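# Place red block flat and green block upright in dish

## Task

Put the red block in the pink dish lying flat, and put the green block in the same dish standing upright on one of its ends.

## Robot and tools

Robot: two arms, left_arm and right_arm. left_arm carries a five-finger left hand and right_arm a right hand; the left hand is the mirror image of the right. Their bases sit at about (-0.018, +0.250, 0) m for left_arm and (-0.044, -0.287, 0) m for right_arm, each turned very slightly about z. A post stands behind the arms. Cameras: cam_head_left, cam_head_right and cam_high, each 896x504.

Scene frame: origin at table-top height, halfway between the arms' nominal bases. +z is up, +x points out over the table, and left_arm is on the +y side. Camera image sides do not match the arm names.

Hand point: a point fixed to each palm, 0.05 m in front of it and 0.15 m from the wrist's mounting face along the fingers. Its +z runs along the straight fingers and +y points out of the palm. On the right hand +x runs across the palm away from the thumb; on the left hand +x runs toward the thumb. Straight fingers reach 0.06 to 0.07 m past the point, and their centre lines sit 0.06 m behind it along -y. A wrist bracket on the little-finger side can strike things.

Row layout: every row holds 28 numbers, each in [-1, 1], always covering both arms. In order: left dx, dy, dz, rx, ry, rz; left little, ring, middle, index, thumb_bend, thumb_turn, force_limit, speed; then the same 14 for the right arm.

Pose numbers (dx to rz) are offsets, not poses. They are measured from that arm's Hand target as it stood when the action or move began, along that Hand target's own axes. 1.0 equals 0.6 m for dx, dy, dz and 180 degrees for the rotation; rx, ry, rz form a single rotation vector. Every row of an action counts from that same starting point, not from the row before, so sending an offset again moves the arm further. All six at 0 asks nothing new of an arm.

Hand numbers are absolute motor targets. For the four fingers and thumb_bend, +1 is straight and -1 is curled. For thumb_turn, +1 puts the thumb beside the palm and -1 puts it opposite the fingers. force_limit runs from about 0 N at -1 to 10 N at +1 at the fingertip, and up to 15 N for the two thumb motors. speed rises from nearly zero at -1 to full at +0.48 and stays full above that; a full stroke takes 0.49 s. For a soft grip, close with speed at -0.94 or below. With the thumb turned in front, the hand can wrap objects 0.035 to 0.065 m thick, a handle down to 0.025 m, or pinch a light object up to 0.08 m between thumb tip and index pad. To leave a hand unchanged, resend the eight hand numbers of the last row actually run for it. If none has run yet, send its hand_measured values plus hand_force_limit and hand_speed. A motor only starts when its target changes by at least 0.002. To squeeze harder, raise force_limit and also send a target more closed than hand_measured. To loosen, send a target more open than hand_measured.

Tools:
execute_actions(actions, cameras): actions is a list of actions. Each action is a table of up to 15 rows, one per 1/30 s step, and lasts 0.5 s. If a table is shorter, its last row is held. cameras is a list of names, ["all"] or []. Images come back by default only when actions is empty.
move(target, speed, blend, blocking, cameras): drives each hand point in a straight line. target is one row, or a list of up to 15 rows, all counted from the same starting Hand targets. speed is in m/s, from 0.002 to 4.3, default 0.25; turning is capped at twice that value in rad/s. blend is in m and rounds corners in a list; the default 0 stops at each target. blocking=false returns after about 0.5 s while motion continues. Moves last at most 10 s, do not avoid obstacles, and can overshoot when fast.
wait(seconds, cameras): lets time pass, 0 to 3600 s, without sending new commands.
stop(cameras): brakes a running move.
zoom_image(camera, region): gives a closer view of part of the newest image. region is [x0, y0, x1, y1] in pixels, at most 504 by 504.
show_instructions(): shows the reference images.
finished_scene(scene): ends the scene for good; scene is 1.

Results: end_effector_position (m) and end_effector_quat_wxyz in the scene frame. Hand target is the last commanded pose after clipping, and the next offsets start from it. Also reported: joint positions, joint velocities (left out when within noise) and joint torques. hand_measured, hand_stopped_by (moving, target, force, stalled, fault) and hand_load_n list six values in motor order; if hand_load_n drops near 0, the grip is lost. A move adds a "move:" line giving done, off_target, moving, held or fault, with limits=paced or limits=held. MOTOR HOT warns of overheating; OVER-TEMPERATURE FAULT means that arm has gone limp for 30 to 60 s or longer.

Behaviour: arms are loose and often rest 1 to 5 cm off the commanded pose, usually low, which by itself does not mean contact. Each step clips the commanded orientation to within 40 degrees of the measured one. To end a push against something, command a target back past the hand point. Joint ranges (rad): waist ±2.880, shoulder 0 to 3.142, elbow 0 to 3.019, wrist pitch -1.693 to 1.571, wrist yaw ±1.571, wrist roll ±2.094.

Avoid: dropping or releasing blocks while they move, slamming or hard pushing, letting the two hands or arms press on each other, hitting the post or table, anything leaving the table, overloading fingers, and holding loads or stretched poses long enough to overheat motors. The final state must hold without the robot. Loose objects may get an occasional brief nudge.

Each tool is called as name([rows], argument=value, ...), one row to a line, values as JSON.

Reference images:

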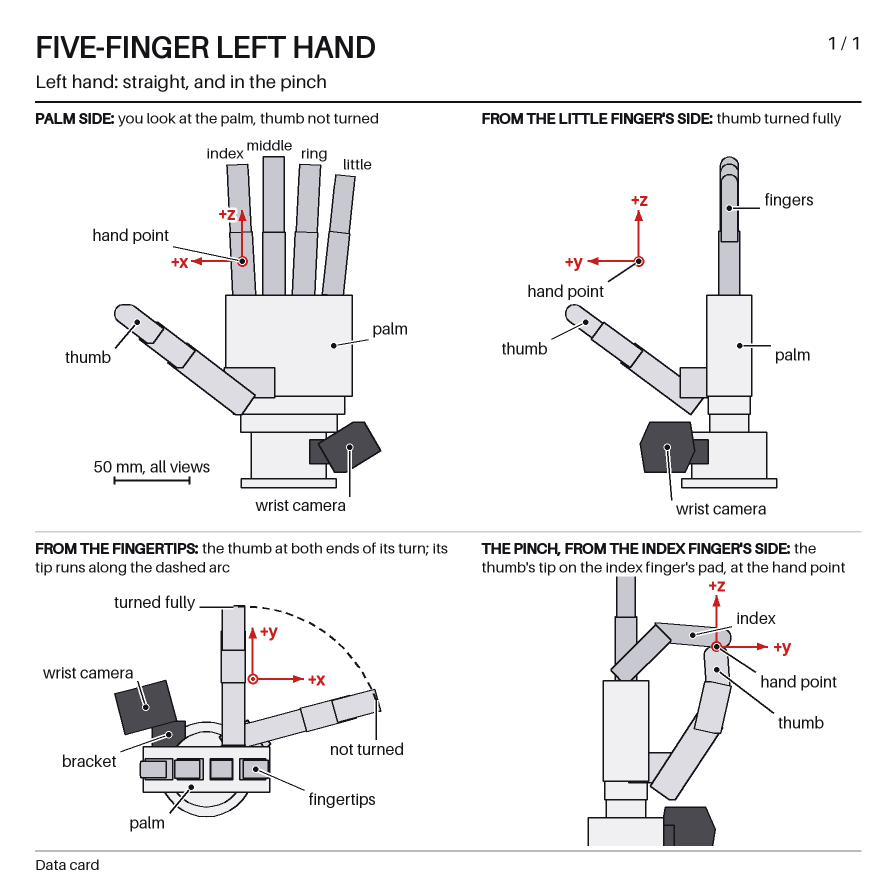

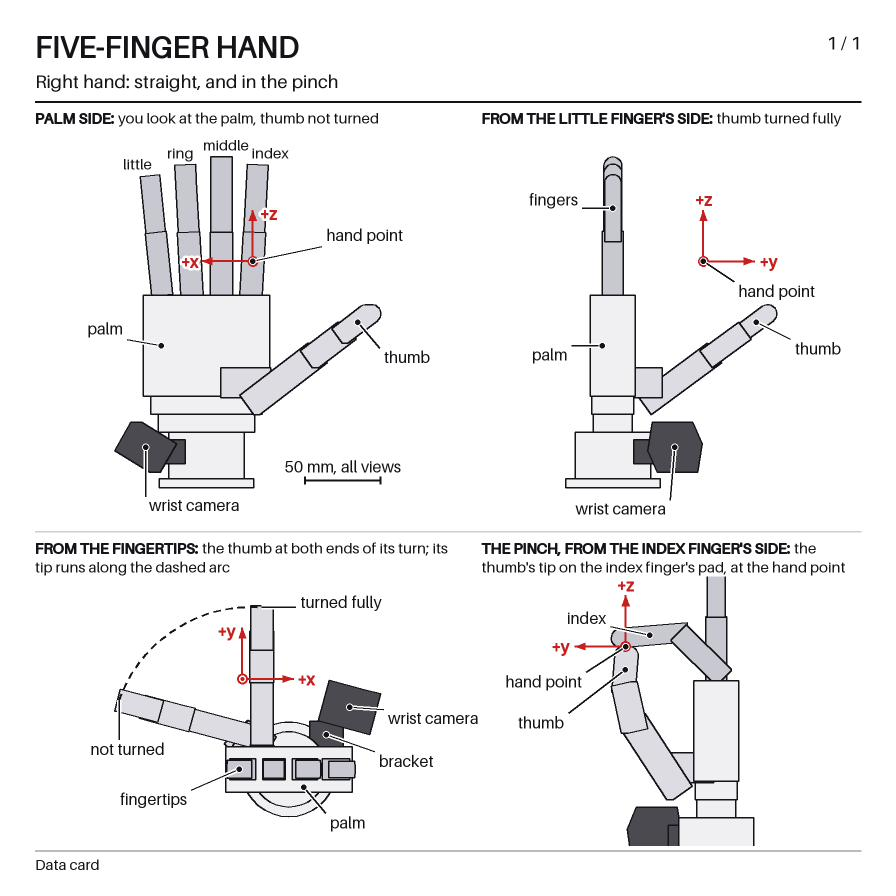

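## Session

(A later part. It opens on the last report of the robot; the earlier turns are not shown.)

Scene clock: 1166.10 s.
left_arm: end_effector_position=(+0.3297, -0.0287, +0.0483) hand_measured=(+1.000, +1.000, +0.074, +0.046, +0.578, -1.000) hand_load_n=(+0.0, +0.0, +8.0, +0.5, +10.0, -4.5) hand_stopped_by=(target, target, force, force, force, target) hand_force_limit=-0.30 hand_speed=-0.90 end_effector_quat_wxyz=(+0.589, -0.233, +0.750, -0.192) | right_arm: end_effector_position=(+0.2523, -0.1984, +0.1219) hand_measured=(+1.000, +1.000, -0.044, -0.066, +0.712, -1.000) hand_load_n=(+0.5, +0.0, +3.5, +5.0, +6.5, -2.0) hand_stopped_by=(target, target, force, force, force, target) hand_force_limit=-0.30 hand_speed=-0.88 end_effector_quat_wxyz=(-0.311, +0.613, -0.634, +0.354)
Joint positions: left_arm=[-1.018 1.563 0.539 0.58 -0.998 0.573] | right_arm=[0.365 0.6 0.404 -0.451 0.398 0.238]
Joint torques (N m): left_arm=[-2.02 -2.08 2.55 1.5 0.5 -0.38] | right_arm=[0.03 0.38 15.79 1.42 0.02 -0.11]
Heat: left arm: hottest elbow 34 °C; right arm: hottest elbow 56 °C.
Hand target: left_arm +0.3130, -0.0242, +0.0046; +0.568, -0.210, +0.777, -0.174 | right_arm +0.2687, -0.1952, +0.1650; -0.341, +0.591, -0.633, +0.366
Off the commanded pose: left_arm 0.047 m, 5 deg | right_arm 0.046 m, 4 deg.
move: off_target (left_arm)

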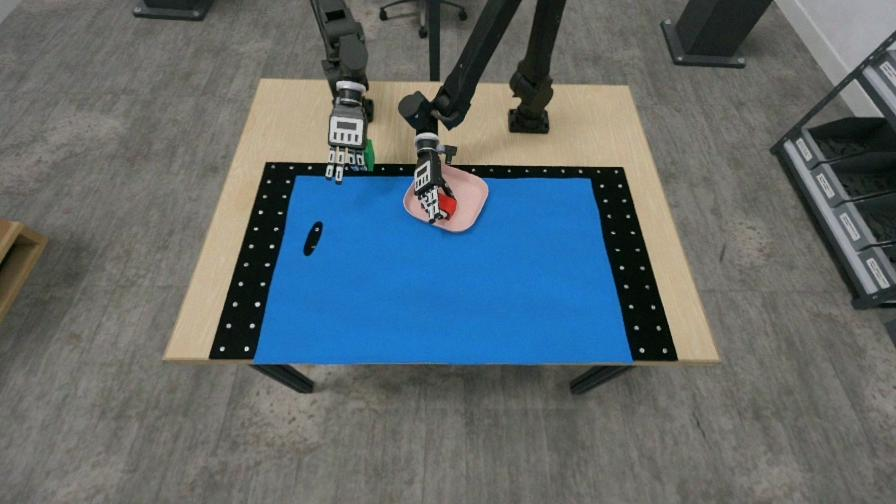

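execute_actions(actions=[], cameras=["cam_head_left","cam_high"])

zoom_image(camera="cam_head_left", region=[385, 270, 455, 340])

zoom_image(camera="cam_high", region=[415, 180, 470, 230])

Scene clock: 1473.07 s.
left_arm: end_effector_position=(+0.3297, -0.0287, +0.0483) hand_measured=(+1.000, +1.000, +0.074, +0.046, +0.578, -1.000) hand_load_n=(+0.0, +0.0, +8.0, +0.0, +10.0, -4.5) hand_stopped_by=(target, target, force, force, force, target) hand_force_limit=-0.30 hand_speed=-0.90 end_effector_quat_wxyz=(+0.589, -0.233, +0.750, -0.192) | right_arm: end_effector_position=(+0.2523, -0.1984, +0.1219) hand_measured=(+1.000, +1.000, -0.044, -0.066, +0.712, -1.000) hand_load_n=(+0.0, +0.0, +3.5, +5.0, +6.5, -2.0) hand_stopped_by=(target, target, force, force, force, target) hand_force_limit=-0.30 hand_speed=-0.88 end_effector_quat_wxyz=(-0.311, +0.613, -0.634, +0.354)
Joint positions: left_arm=[-1.018 1.563 0.539 0.58 -0.998 0.573] | right_arm=[0.365 0.6 0.404 -0.451 0.398 0.238]
Joint velocities: within noise
Joint torques (N m): left_arm=[-1.61 -1.9 2.59 1.55 0.48 -0.39] | right_arm=[0.03 0.38 15.79 1.4 0.02 -0.11]
Heat: left arm: hottest elbow 31 °C; right arm: hottest elbow 62 °C.
Hand target: left_arm +0.3130, -0.0242, +0.0046; +0.568, -0.210, +0.777, -0.174 | right_arm +0.2687, -0.1952, +0.1650; -0.341, +0.591, -0.633, +0.366
Off the commanded pose: left_arm 0.047 m, 5 deg | right_arm 0.046 m, 4 deg.
Images, in order (width x height): cam_head_left 896x504, cam_high 896x504.

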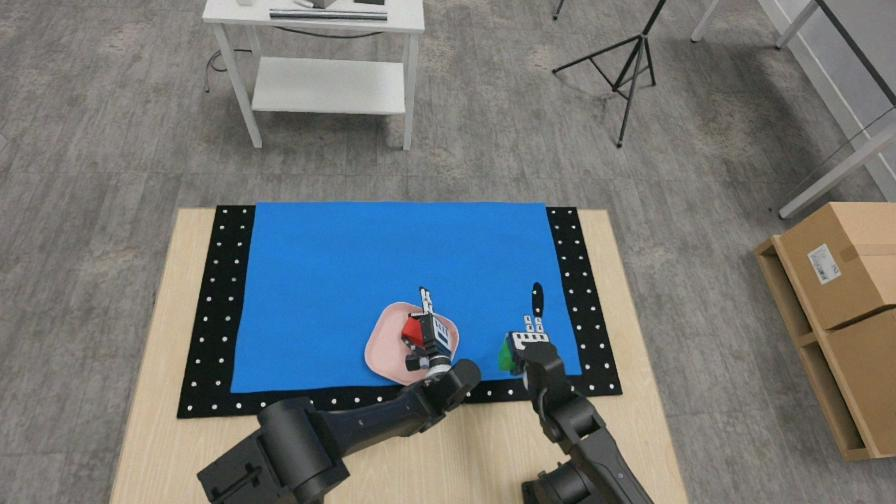

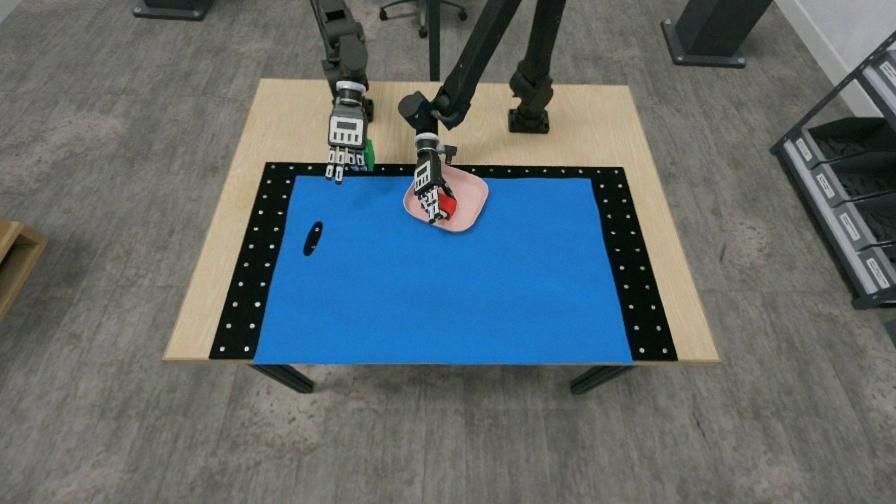

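Scaled by 7.200.

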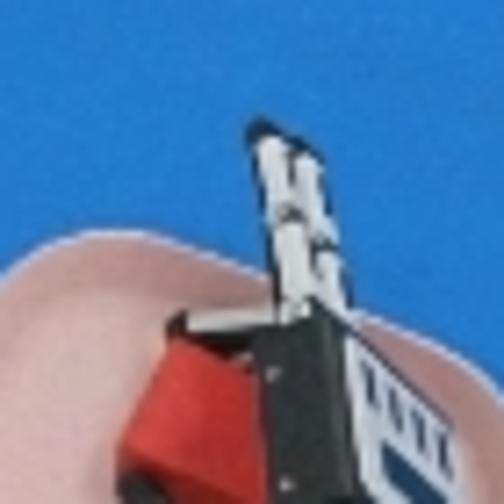

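Scaled by 9.164.

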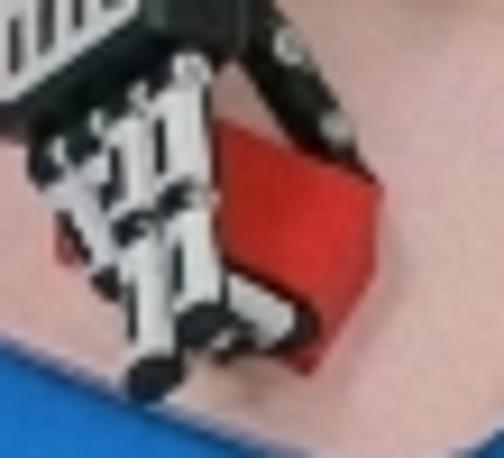

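move(target=[-0.027,-0.017,-0.0098,0,0,0,1,1,-0.1,-0.1,0.2,-1,-0.3,-0.9,0,0,0,0,0,0,1,1,-0.1,-0.1,0.2,-1,-0.3,-0.88], speed=0.05)

Scene clock: 1514.70 s.
left_arm: end_effector_position=(+0.3269, -0.0277, +0.0491) hand_measured=(+1.000, +1.000, +0.074, +0.046, +0.578, -1.000) hand_load_n=(-0.5, -0.5, +7.0, +1.0, +9.5, -0.5) hand_stopped_by=(target, target, force, force, force, target) hand_force_limit=-0.30 hand_speed=-0.90 end_effector_quat_wxyz=(+0.585, -0.229, +0.755, -0.188) | right_arm: end_effector_position=(+0.2523, -0.1984, +0.1219) hand_measured=(+1.000, +1.000, -0.044, -0.066, +0.712, -1.000) hand_load_n=(+0.0, +0.0, +3.5, +5.0, +6.5, -2.0) hand_stopped_by=(target, target, force, force, force, target) hand_force_limit=-0.30 hand_speed=-0.88 end_effector_quat_wxyz=(-0.311, +0.613, -0.634, +0.354)
Joint positions: left_arm=[-1.021 1.547 0.539 0.543 -0.994 0.567] | right_arm=[0.365 0.6 0.404 -0.451 0.398 0.238]
Joint torques (N m): left_arm=[-1.55 -5.13 3.6 0.2 0.32 -0.29] | right_arm=[0.03 0.38 15.8 1.4 0.02 -0.11]
Heat: left arm: hottest elbow 31 °C; right arm: hottest elbow 62 °C.
Hand target: left_arm +0.3130, -0.0242, +0.0246; +0.568, -0.210, +0.777, -0.174 | right_arm +0.2687, -0.1952, +0.1650; -0.341, +0.591, -0.633, +0.366
Off the commanded pose: left_arm 0.028 m, 4 deg | right_arm 0.046 m, 4 deg.
move: off_target (left_arm)

Now open the left hand slowly.

move(target=[0,0,0,0,0,0,1,1,0.5,0.5,0.9,-1,-0.3,-0.8,0,0,0,0,0,0,1,1,-0.1,-0.1,0.2,-1,-0.3,-0.88], speed=0.05, cameras=["cam_head_left","cam_high"])

zoom_image(camera="cam_head_left", region=[385, 270, 455, 340])

zoom_image(camera="cam_high", region=[415, 180, 470, 230])

Scene clock: 1525.73 s.
left_arm: end_effector_position=(+0.3253, -0.0305, +0.0482) hand_measured=(+1.000, +1.000, +0.500, +0.500, +0.900, -1.000) hand_load_n=(+0.0, +0.0, +0.0, -2.0, +0.0, +0.0) hand_stopped_by=(target, target, target, target, target, target) hand_force_limit=-0.30 hand_speed=-0.80 end_effector_quat_wxyz=(+0.582, -0.236, +0.753, -0.196) | right_arm: end_effector_position=(+0.2523, -0.1984, +0.1219) hand_measured=(+1.000, +1.000, -0.044, -0.066, +0.712, -1.000) hand_load_n=(+0.0, -0.5, +3.0, +5.0, +6.5, -2.0) hand_stopped_by=(target, target, force, force, force, target) hand_force_limit=-0.30 hand_speed=-0.88 end_effector_quat_wxyz=(-0.311, +0.613, -0.634, +0.354)
Joint positions: left_arm=[-1.026 1.547 0.539 0.541 -0.994 0.542] | right_arm=[0.365 0.6 0.404 -0.451 0.398 0.238]
Joint torques (N m): left_arm=[-1.44 -4.84 3.67 0.21 0.31 -0.13] | right_arm=[0.03 0.38 15.79 1.4 0.02 -0.11]
Heat: left arm: hottest elbow 31 °C; right arm: hottest elbow 62 °C.
Hand target: left_arm +0.3130, -0.0242, +0.0246; +0.568, -0.210, +0.777, -0.174 | right_arm +0.2687, -0.1952, +0.1650; -0.341, +0.591, -0.633, +0.366
Off the commanded pose: left_arm 0.027 m, 5 deg | right_arm 0.046 m, 4 deg.
move: done

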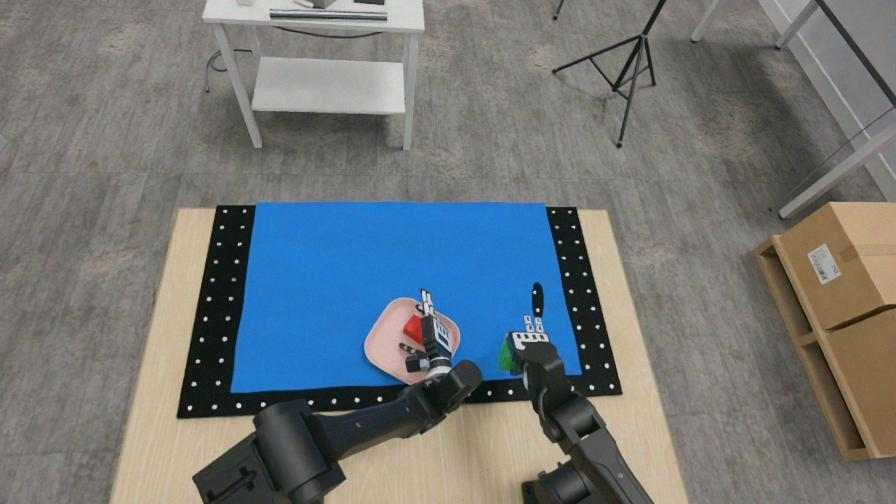

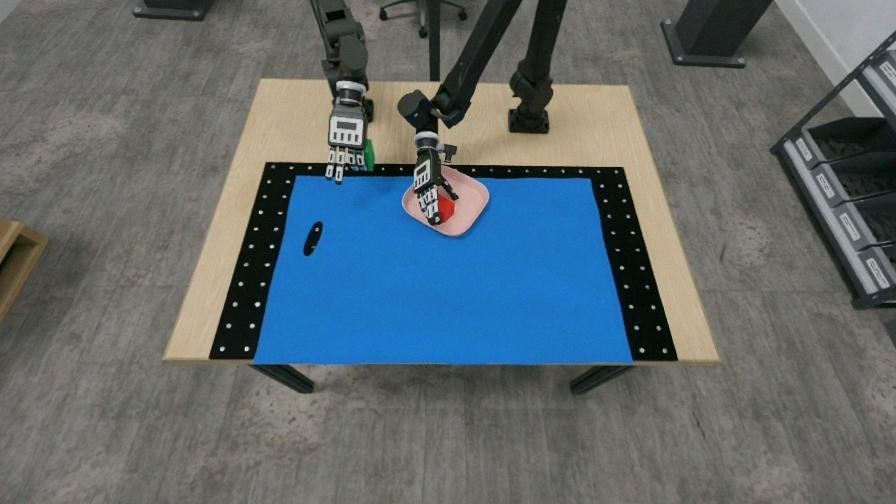

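Scaled by 7.200.

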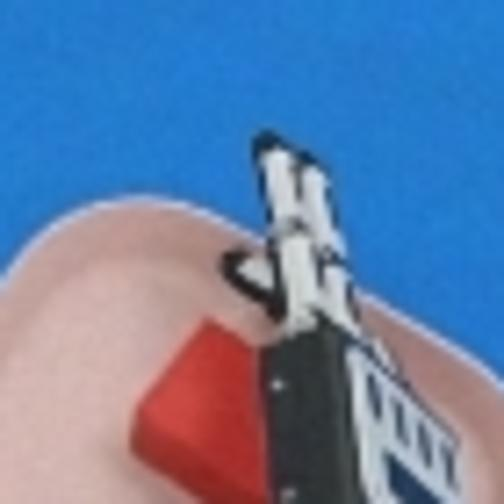

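Scaled by 9.164.

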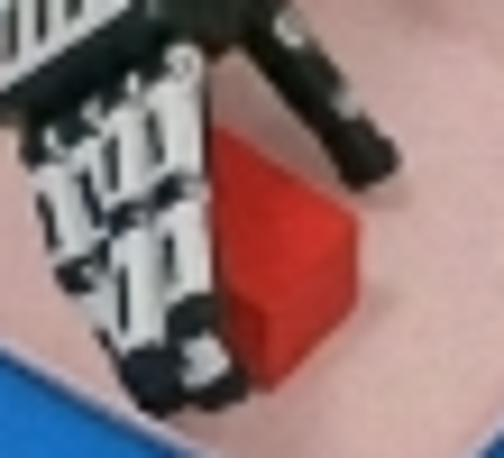

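move(target=[-0.045,-0.028,-0.0105,0,0,0,1,1,0.5,0.5,0.9,-1,-0.3,-0.8,0,0,0,0,0,0,1,1,-0.1,-0.1,0.2,-1,-0.3,-0.88], speed=0.08, cameras=["cam_high"])

zoom_image(camera="cam_high", region=[390, 150, 500, 250])

Scene clock: 1547.70 s.
left_arm: end_effector_position=(+0.3170, -0.0222, +0.0524) hand_measured=(+1.000, +1.000, +0.500, +0.500, +0.900, -1.000) hand_load_n=(+0.0, +0.0, +0.0, +0.0, +0.0, +0.0) hand_stopped_by=(target, target, target, target, target, target) hand_force_limit=-0.30 hand_speed=-0.80 end_effector_quat_wxyz=(+0.569, -0.214, +0.775, -0.174) | right_arm: end_effector_position=(+0.2523, -0.1984, +0.1219) hand_measured=(+1.000, +1.000, -0.044, -0.066, +0.712, -1.000) hand_load_n=(+0.0, +0.0, +3.5, +5.5, +6.5, -2.0) hand_stopped_by=(target, target, force, force, force, target) hand_force_limit=-0.30 hand_speed=-0.88 end_effector_quat_wxyz=(-0.311, +0.613, -0.634, +0.354)
Joint positions: left_arm=[-1.027 1.488 0.539 0.405 -0.969 0.542] | right_arm=[0.365 0.6 0.404 -0.451 0.398 0.238]
Joint torques (N m): left_arm=[-0.56 -7.06 6.15 1.07 -0.22 -0.07] | right_arm=[0.09 0.38 15.79 1.39 0.02 -0.11]
Heat: left arm: hottest elbow 31 °C; right arm: hottest elbow 63 °C.
Hand target: left_arm +0.3164, -0.0242, +0.0569; +0.568, -0.210, +0.777, -0.174 | right_arm +0.2687, -0.1952, +0.1650; -0.341, +0.591, -0.633, +0.366
Off the commanded pose: left_arm 0.005 m, 1 deg | right_arm 0.046 m, 4 deg.
move: done

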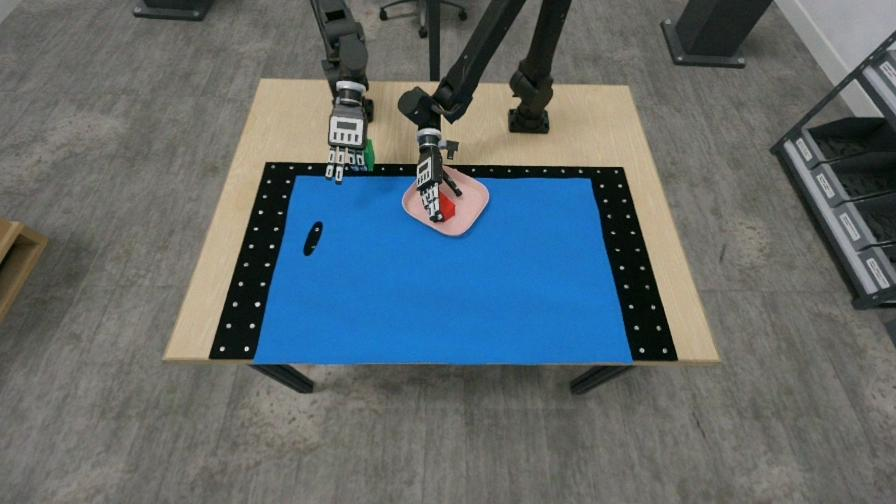

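Scaled by 4.582.

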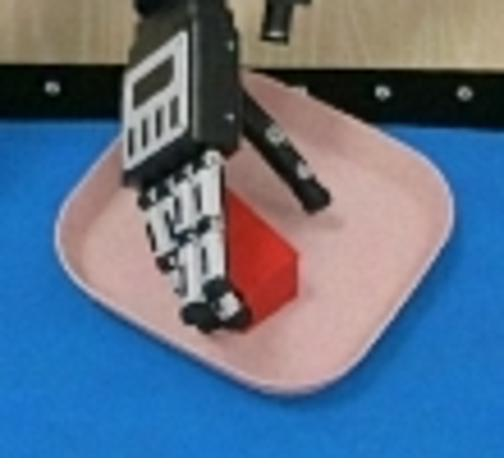

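move(target=[-0.108,-0.068,-0.039,0,0,0,1,1,1,1,1,-1,-0.3,-0.5,0,0,0,0,0,0,1,1,-0.1,-0.1,0.2,-1,-0.3,-0.88], speed=0.12, cameras=["cam_high"])

zoom_image(camera="cam_high", region=[390, 150, 500, 250])

Scene clock: 1559.70 s.
left_arm: end_effector_position=(+0.3105, -0.0105, +0.1165) hand_measured=(+1.000, +1.000, +1.000, +1.000, +1.000, -1.000) hand_load_n=(+0.0, +0.0, +0.0, +0.0, +0.0, +0.0) hand_stopped_by=(target, target, target, target, target, target) hand_force_limit=-0.30 hand_speed=-0.50 end_effector_quat_wxyz=(+0.565, -0.204, +0.784, -0.158) | right_arm: end_effector_position=(+0.2523, -0.1984, +0.1219) hand_measured=(+1.000, +1.000, -0.044, -0.066, +0.712, -1.000) hand_load_n=(+0.0, +0.0, +3.0, +5.0, +6.5, -2.0) hand_stopped_by=(target, target, force, force, force, target) hand_force_limit=-0.30 hand_speed=-0.88 end_effector_quat_wxyz=(-0.311, +0.613, -0.634, +0.354)
Joint positions: left_arm=[-1.027 1.276 0.594 0.098 -0.968 0.545] | right_arm=[0.365 0.6 0.404 -0.451 0.398 0.238]
Joint torques (N m): left_arm=[-0.32 -5.77 10.62 1.22 -0.3 -0.1] | right_arm=[0.03 0.38 15.79 1.42 0.02 -0.11]
Heat: left arm: hottest elbow 32 °C; right arm: hottest elbow 63 °C.
Hand target: left_arm +0.3166, -0.0244, +0.1370; +0.568, -0.210, +0.777, -0.174 | right_arm +0.2687, -0.1952, +0.1650; -0.341, +0.591, -0.633, +0.366
Off the commanded pose: left_arm 0.025 m, 2 deg | right_arm 0.046 m, 4 deg.
move: off_target (left_arm)

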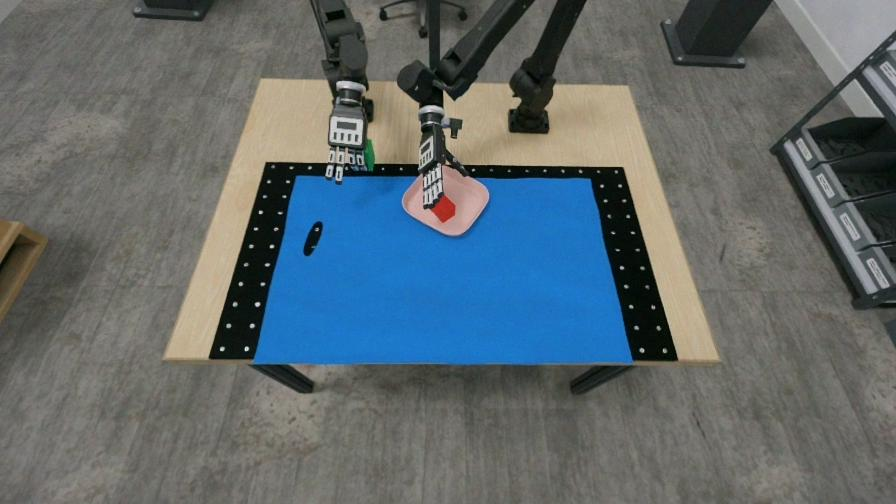

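Scaled by 4.582.

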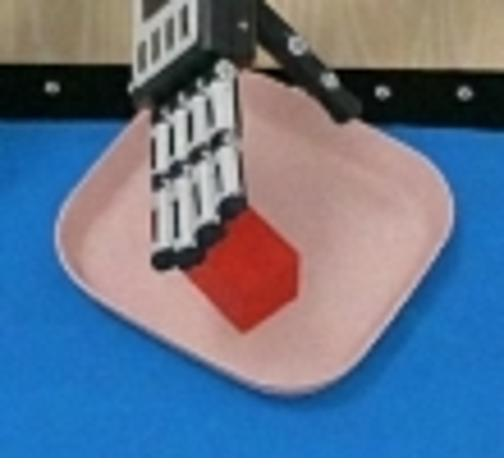

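move([
  [-0.129,0.0158,-0.069,0,0,0,1,1,1,1,1,-1,-0.3,-0.5,0,0,0,0,0,0,1,1,-0.1,-0.1,0.2,-1,-0.3,-0.88],
  [-0.326,0.2825,-0.158,0,0,0,1,1,1,1,1,-1,-0.3,-0.5,0,0,0,0,0,0,1,1,-0.1,-0.1,0.2,-1,-0.3,-0.88],
], speed=0.2, blend=0.03, cameras=["all"])

zoom_image(camera="cam_high", region=[390, 150, 500, 250])

zoom_image(camera="cam_high", region=[310, 80, 400, 190])

zoom_image(camera="cam_head_left", region=[470, 300, 570, 400])

Scene clock: 1579.53 s.
left_arm: end_effector_position=(+0.2587, +0.2210, +0.2336) hand_measured=(+1.000, +1.000, +1.000, +1.000, +1.000, -1.000) hand_load_n=(+0.0, +0.0, +0.0, +0.0, +0.0, +0.0) hand_stopped_by=(target, target, target, target, target, target) hand_force_limit=-0.30 hand_speed=-0.50 end_effector_quat_wxyz=(+0.566, -0.213, +0.776, -0.180) | right_arm: end_effector_position=(+0.2523, -0.1984, +0.1219) hand_measured=(+1.000, +1.000, -0.044, -0.066, +0.712, -1.000) hand_load_n=(+0.0, +0.0, +3.0, +5.5, +6.5, -2.0) hand_stopped_by=(target, target, force, force, force, target) hand_force_limit=-0.30 hand_speed=-0.88 end_effector_quat_wxyz=(-0.311, +0.613, -0.634, +0.354)
Joint positions: left_arm=[-0.434 0.274 0.464 -0.517 -0.412 0.86] | right_arm=[0.365 0.6 0.404 -0.451 0.398 0.238]
Joint torques (N m): left_arm=[0.56 1.85 10.3 1.63 -0.04 0.01] | right_arm=[0.09 0.38 15.8 1.39 0.02 -0.11]
Heat: left arm: hottest elbow 35 °C; right arm: hottest elbow 63 °C.
Hand target: left_arm +0.2566, +0.2253, +0.2372; +0.568, -0.210, +0.777, -0.174 | right_arm +0.2687, -0.1952, +0.1650; -0.341, +0.591, -0.633, +0.366
Off the commanded pose: left_arm 0.006 m, 1 deg | right_arm 0.046 m, 4 deg.
move: done

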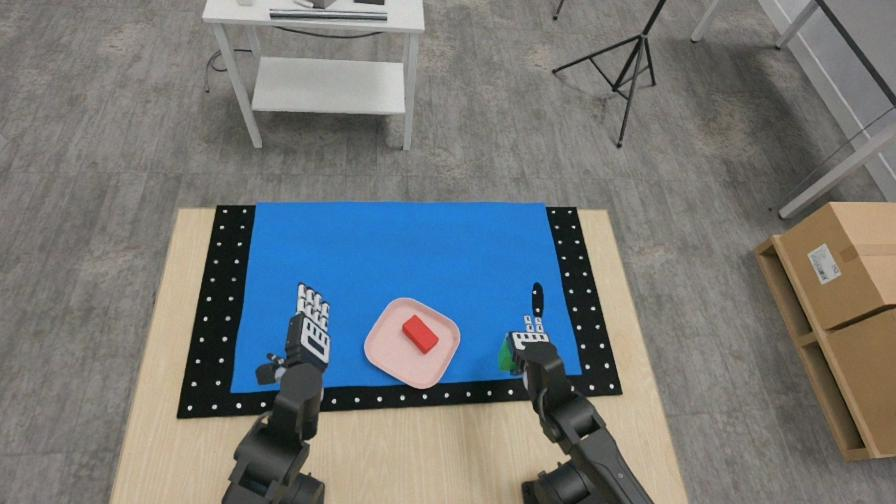

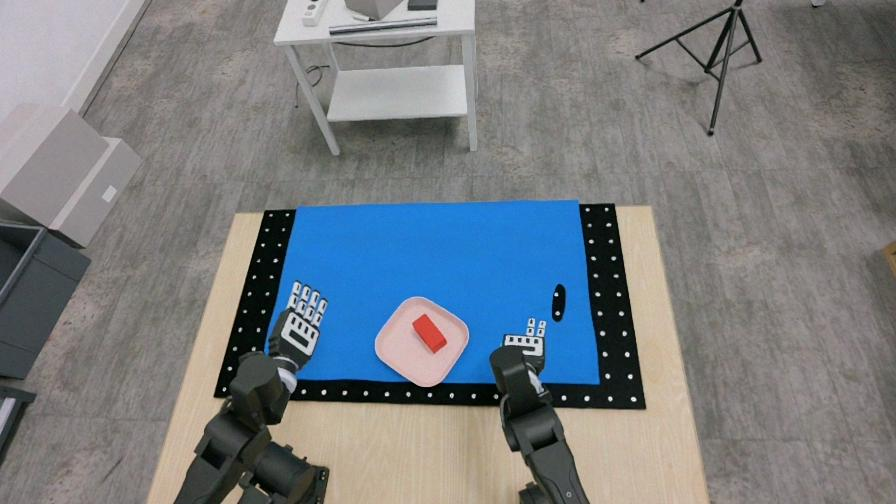

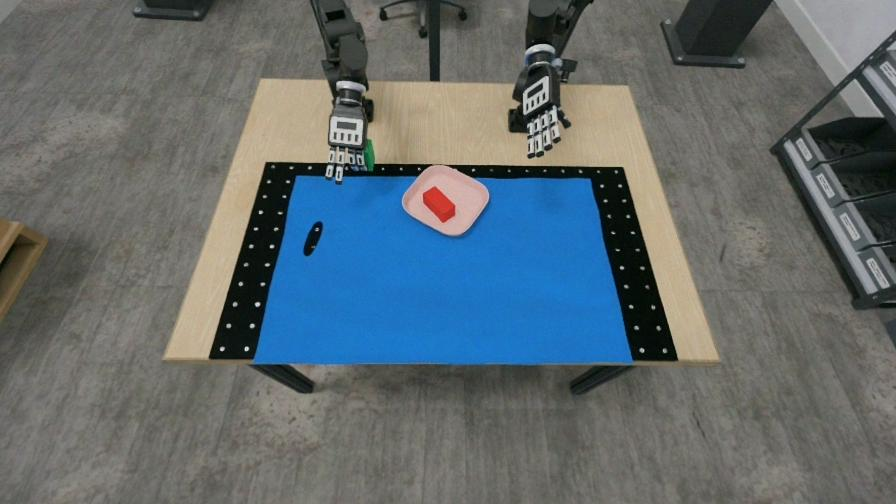

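Scaled by 4.582.

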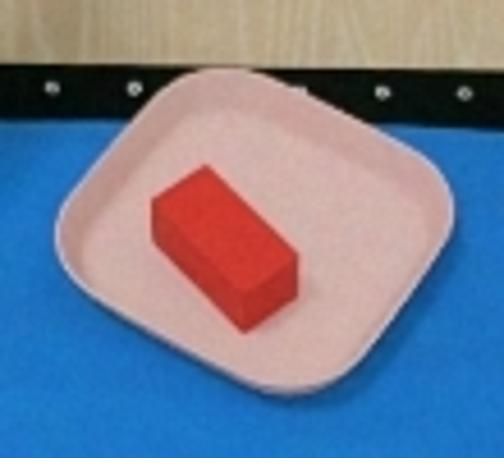

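Scaled by 4.582.

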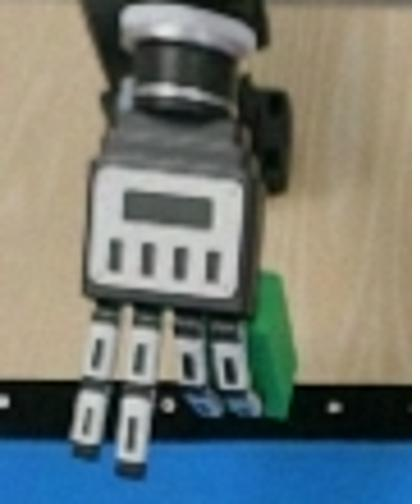

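Scaled by 5.040.

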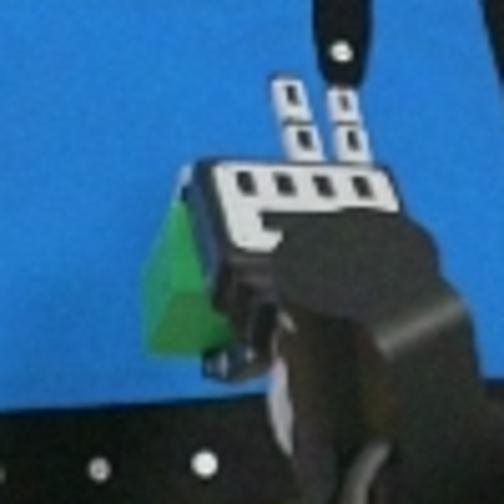

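zoom_image(camera="cam_high", region=[345, 130, 390, 180])

zoom_image(camera="cam_head_left", region=[490, 330, 530, 380])

Scaled by 10.080.

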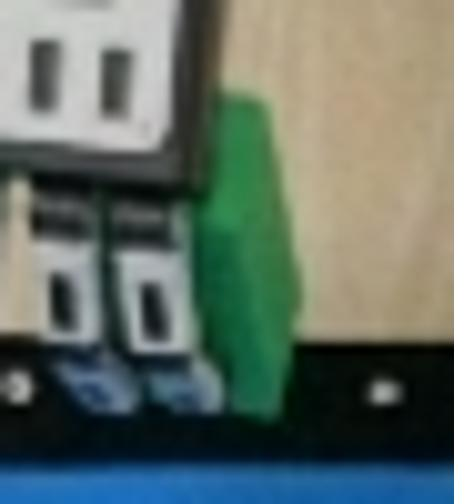

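Scaled by 10.080.

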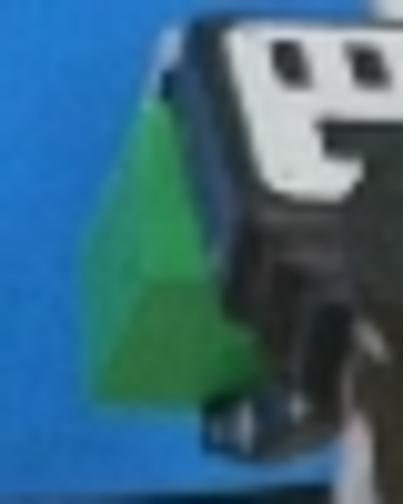

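move(target=[0,0,0,0,0,0,1,1,1,1,1,-1,-0.3,-0.5,-0.405,-0.0222,-0.028,0.0222,-0.1079,-0.0574,1,1,-0.1,-0.1,0.2,-1,-0.3,-0.88], speed=0.12, cameras=["all"])

zoom_image(camera="cam_high", region=[410, 110, 500, 240])

zoom_image(camera="cam_head_left", region=[350, 290, 450, 400])

zoom_image(camera="cam_head_right", region=[350, 290, 450, 400])

Scene clock: 1754.10 s.
left_arm: end_effector_position=(+0.2587, +0.2210, +0.2336) hand_measured=(+1.000, +1.000, +1.000, +1.000, +1.000, -1.000) hand_load_n=(-0.5, +0.0, +0.0, +0.0, +0.0, +0.5) hand_stopped_by=(target, target, target, target, target, target) hand_force_limit=-0.30 hand_speed=-0.50 end_effector_quat_wxyz=(+0.566, -0.213, +0.776, -0.180) | right_arm: end_effector_position=(+0.2602, +0.0212, +0.1461) hand_measured=(+1.000, +1.000, -0.044, -0.066, +0.712, -1.000) hand_load_n=(+0.0, -0.5, +3.5, +5.0, +6.5, -2.0) hand_stopped_by=(target, target, force, force, force, target) hand_force_limit=-0.30 hand_speed=-0.88 end_effector_quat_wxyz=(-0.391, +0.707, -0.500, +0.311)
Joint positions: left_arm=[-0.434 0.274 0.464 -0.517 -0.412 0.86] | right_arm=[0.897 1.051 0.642 -0.221 0.554 0.309]
Joint torques (N m): left_arm=[0.79 2.08 10.33 1.65 -0.02 0.03] | right_arm=[2.02 -2.78 14.99 2.97 0.24 -0.16]
Heat: left arm: hottest elbow 38 °C; right arm: hottest elbow 64 °C.
Hand target: left_arm +0.2566, +0.2253, +0.2372; +0.568, -0.210, +0.777, -0.174 | right_arm +0.2775, +0.0478, +0.1846; -0.429, +0.687, -0.498, +0.312
Off the commanded pose: left_arm 0.006 m, 1 deg | right_arm 0.050 m, 5 deg.
move: off_target (right_arm)

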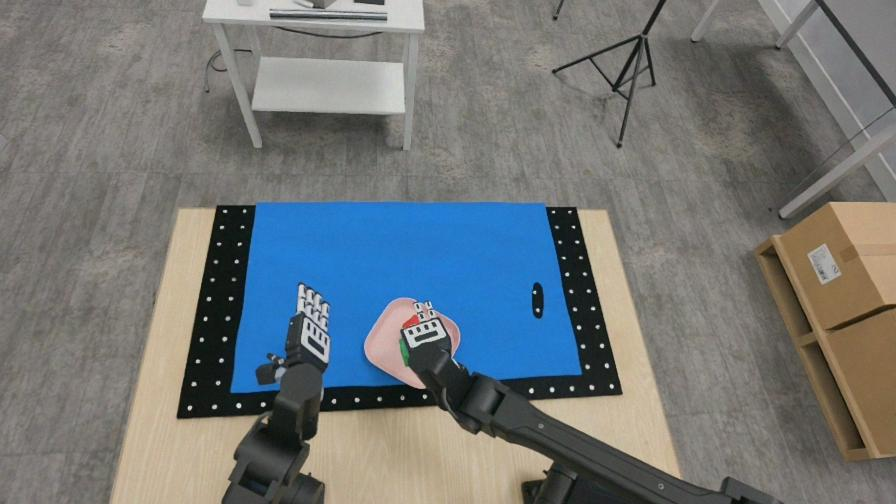

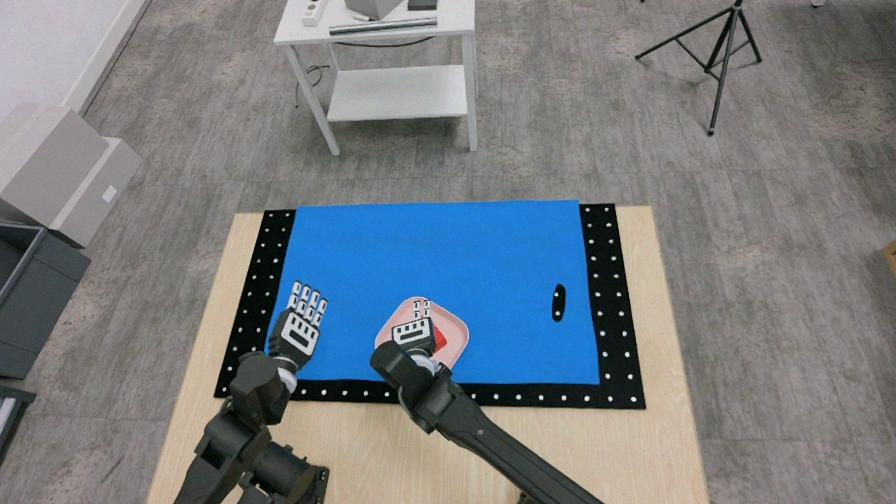

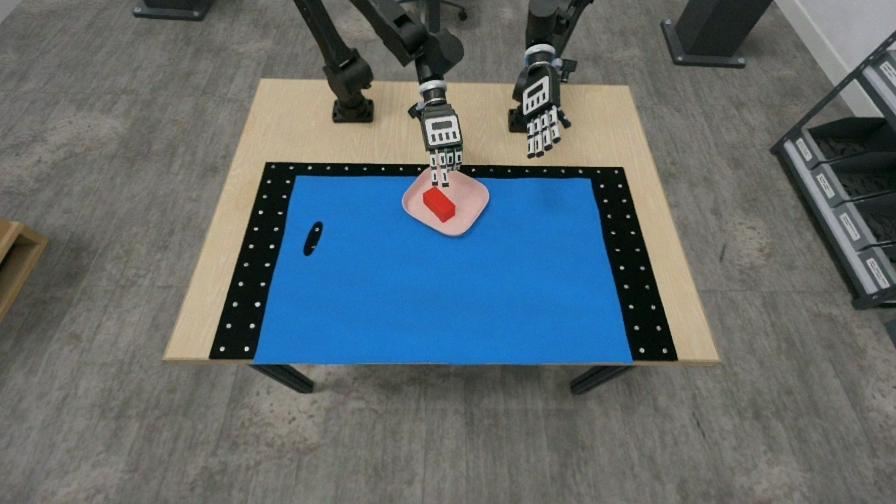

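Scaled by 3.877.

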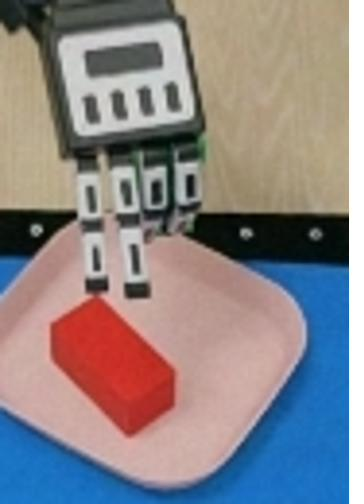

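Scaled by 4.582.

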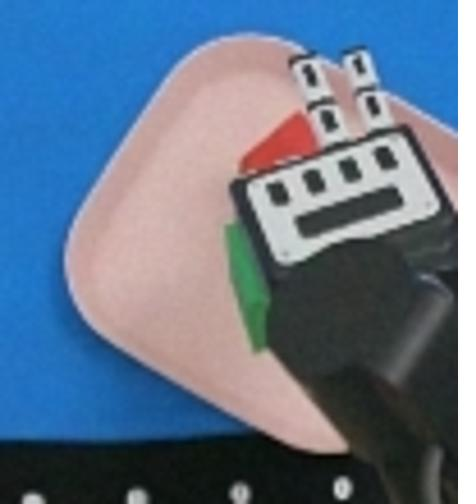

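Scaled by 4.582.

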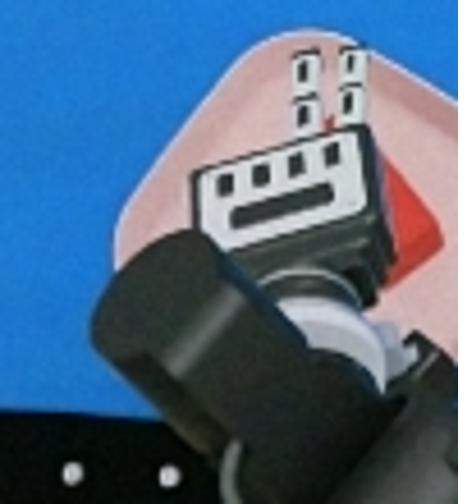

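move(target=[0,0,0,0,0,0,1,1,1,1,1,-1,-0.3,-0.5,-0.0152,0.0745,0.0565,0,0,0.0167,1,1,-0.1,-0.1,0.2,-1,-0.3,-0.88], speed=0.08, cameras=["cam_high","cam_head_left"])

zoom_image(camera="cam_high", region=[410, 130, 490, 230])

zoom_image(camera="cam_head_left", region=[350, 290, 450, 400])

Scene clock: 1779.30 s.
left_arm: end_effector_position=(+0.2587, +0.2210, +0.2336) hand_measured=(+1.000, +1.000, +1.000, +1.000, +1.000, -1.000) hand_load_n=(+0.0, +0.0, +0.0, +0.0, +0.0, +0.0) hand_stopped_by=(target, target, target, target, target, target) hand_force_limit=-0.30 hand_speed=-0.50 end_effector_quat_wxyz=(+0.566, -0.213, +0.776, -0.180) | right_arm: end_effector_position=(+0.2834, +0.0546, +0.1292) hand_measured=(+1.000, +1.000, -0.044, -0.066, +0.712, -1.000) hand_load_n=(+0.0, +0.0, +3.0, +5.5, +6.5, -2.0) hand_stopped_by=(target, target, force, force, force, target) hand_force_limit=-0.30 hand_speed=-0.88 end_effector_quat_wxyz=(-0.425, +0.684, -0.508, +0.307)
Joint positions: left_arm=[-0.434 0.274 0.464 -0.517 -0.412 0.86] | right_arm=[0.897 1.184 0.642 -0.016 0.553 0.33]
Joint torques (N m): left_arm=[0.73 1.96 10.28 1.68 -0.02 0.03] | right_arm=[1.67 -4.19 8.49 3.07 0.08 0.13]
Heat: left arm: hottest elbow 38 °C; right arm: hottest elbow 58 °C.
Hand target: left_arm +0.2566, +0.2253, +0.2372; +0.568, -0.210, +0.777, -0.174 | right_arm +0.2850, +0.0597, +0.1295; -0.437, +0.673, -0.516, +0.300
Off the commanded pose: left_arm 0.006 m, 1 deg | right_arm 0.005 m, 2 deg.
move: done
Images, in order (width x height): cam_head_left 896x504, cam_high 896x504.

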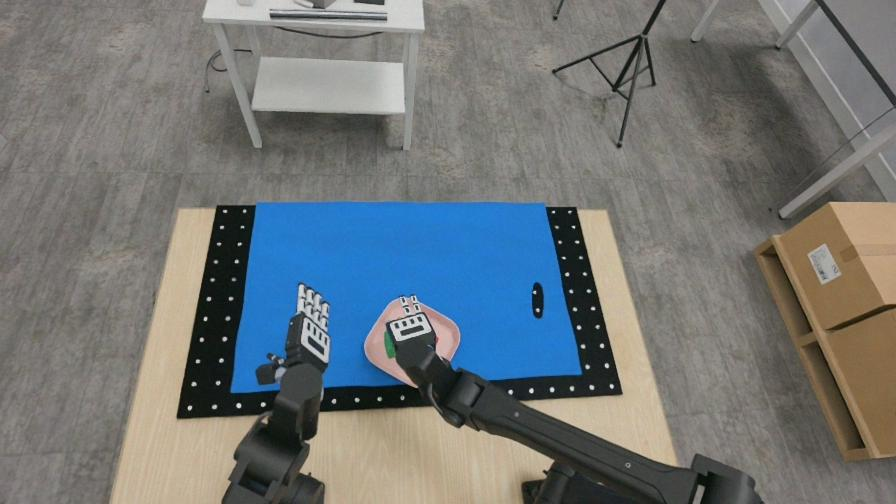

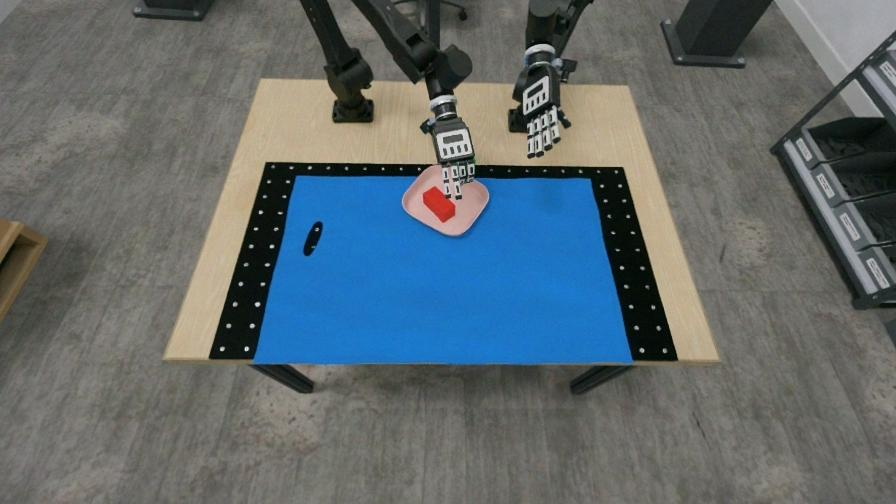

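Scaled by 5.040.

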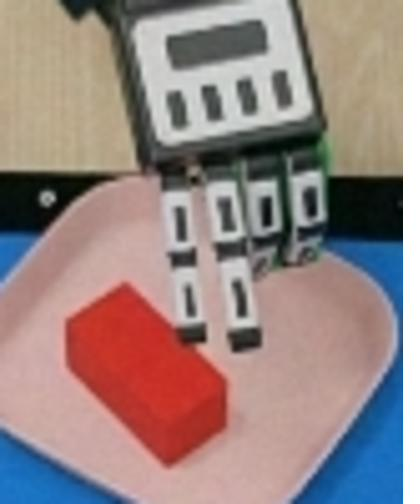

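Scaled by 4.582.

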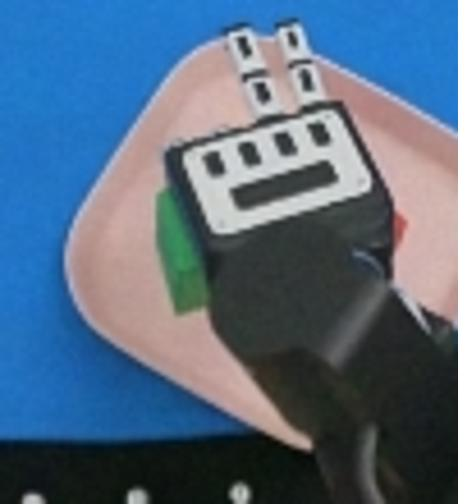

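zoom_image(camera="cam_head_left", region=[375, 325, 405, 365])

execute_actions(actions=[], cameras=["cam_head_right","cam_head_left"])

zoom_image(camera="cam_head_left", region=[395, 300, 445, 360])

Scaled by 12.600.

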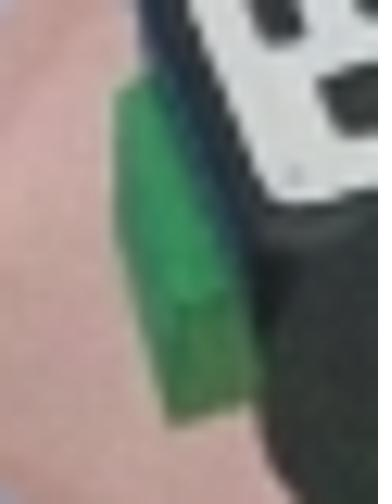

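Scene clock: 1804.20 s.
left_arm: end_effector_position=(+0.2587, +0.2210, +0.2336) hand_measured=(+1.000, +1.000, +1.000, +1.000, +1.000, -1.000) hand_load_n=(+0.0, +0.0, -0.5, +0.0, +0.5, +0.5) hand_stopped_by=(target, target, target, target, target, target) hand_force_limit=-0.30 hand_speed=-0.50 end_effector_quat_wxyz=(+0.566, -0.213, +0.776, -0.180) | right_arm: end_effector_position=(+0.2834, +0.0546, +0.1292) hand_measured=(+1.000, +1.000, -0.044, -0.066, +0.712, -1.000) hand_load_n=(+0.0, +0.0, +3.0, +5.0, +6.5, -2.0) hand_stopped_by=(target, target, force, force, force, target) hand_force_limit=-0.30 hand_speed=-0.88 end_effector_quat_wxyz=(-0.425, +0.684, -0.508, +0.307)
Joint positions: left_arm=[-0.434 0.274 0.464 -0.517 -0.412 0.86] | right_arm=[0.897 1.184 0.642 -0.016 0.553 0.33]
Joint velocities: within noise
Joint torques (N m): left_arm=[0.44 2.08 10.4 1.73 -0.02 0.03] | right_arm=[1.67 -4.19 8.47 3.07 0.08 0.13]
Heat: left arm: hottest elbow 38 °C; right arm: hottest elbow 53 °C.
Hand target: left_arm +0.2566, +0.2253, +0.2372; +0.568, -0.210, +0.777, -0.174 | right_arm +0.2850, +0.0597, +0.1295; -0.437, +0.673, -0.516, +0.300
Off the commanded pose: left_arm 0.006 m, 1 deg | right_arm 0.005 m, 2 deg.
Images, in order (width x height): cam_head_left 896x504, cam_head_right 896x504.

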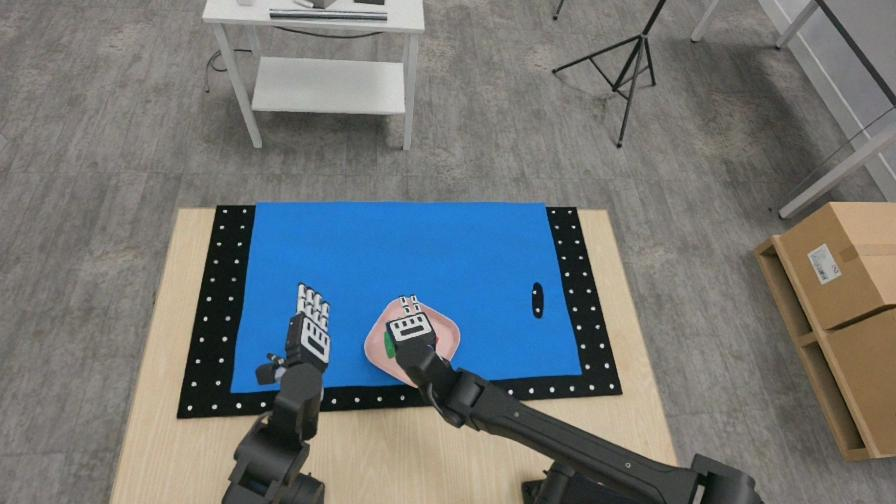

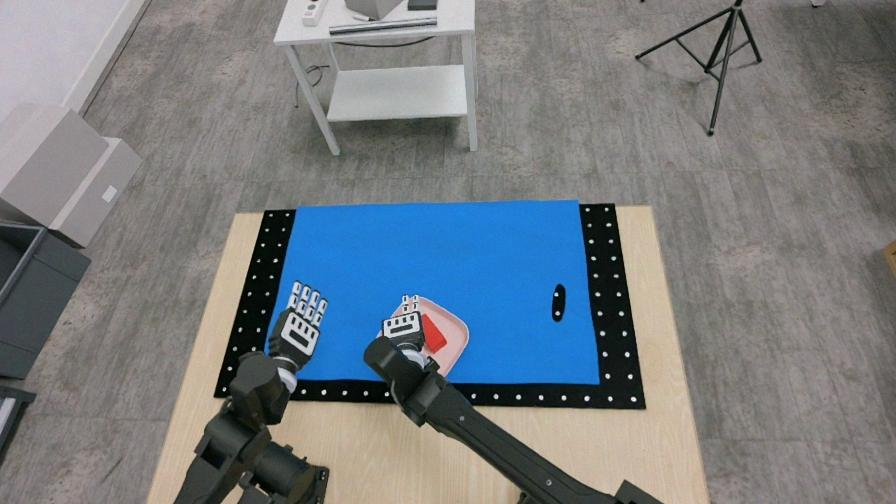

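Scaled by 8.400.

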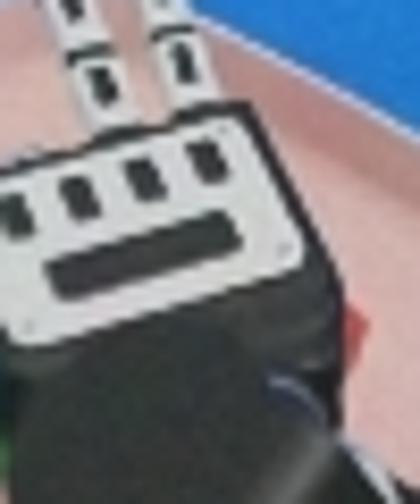

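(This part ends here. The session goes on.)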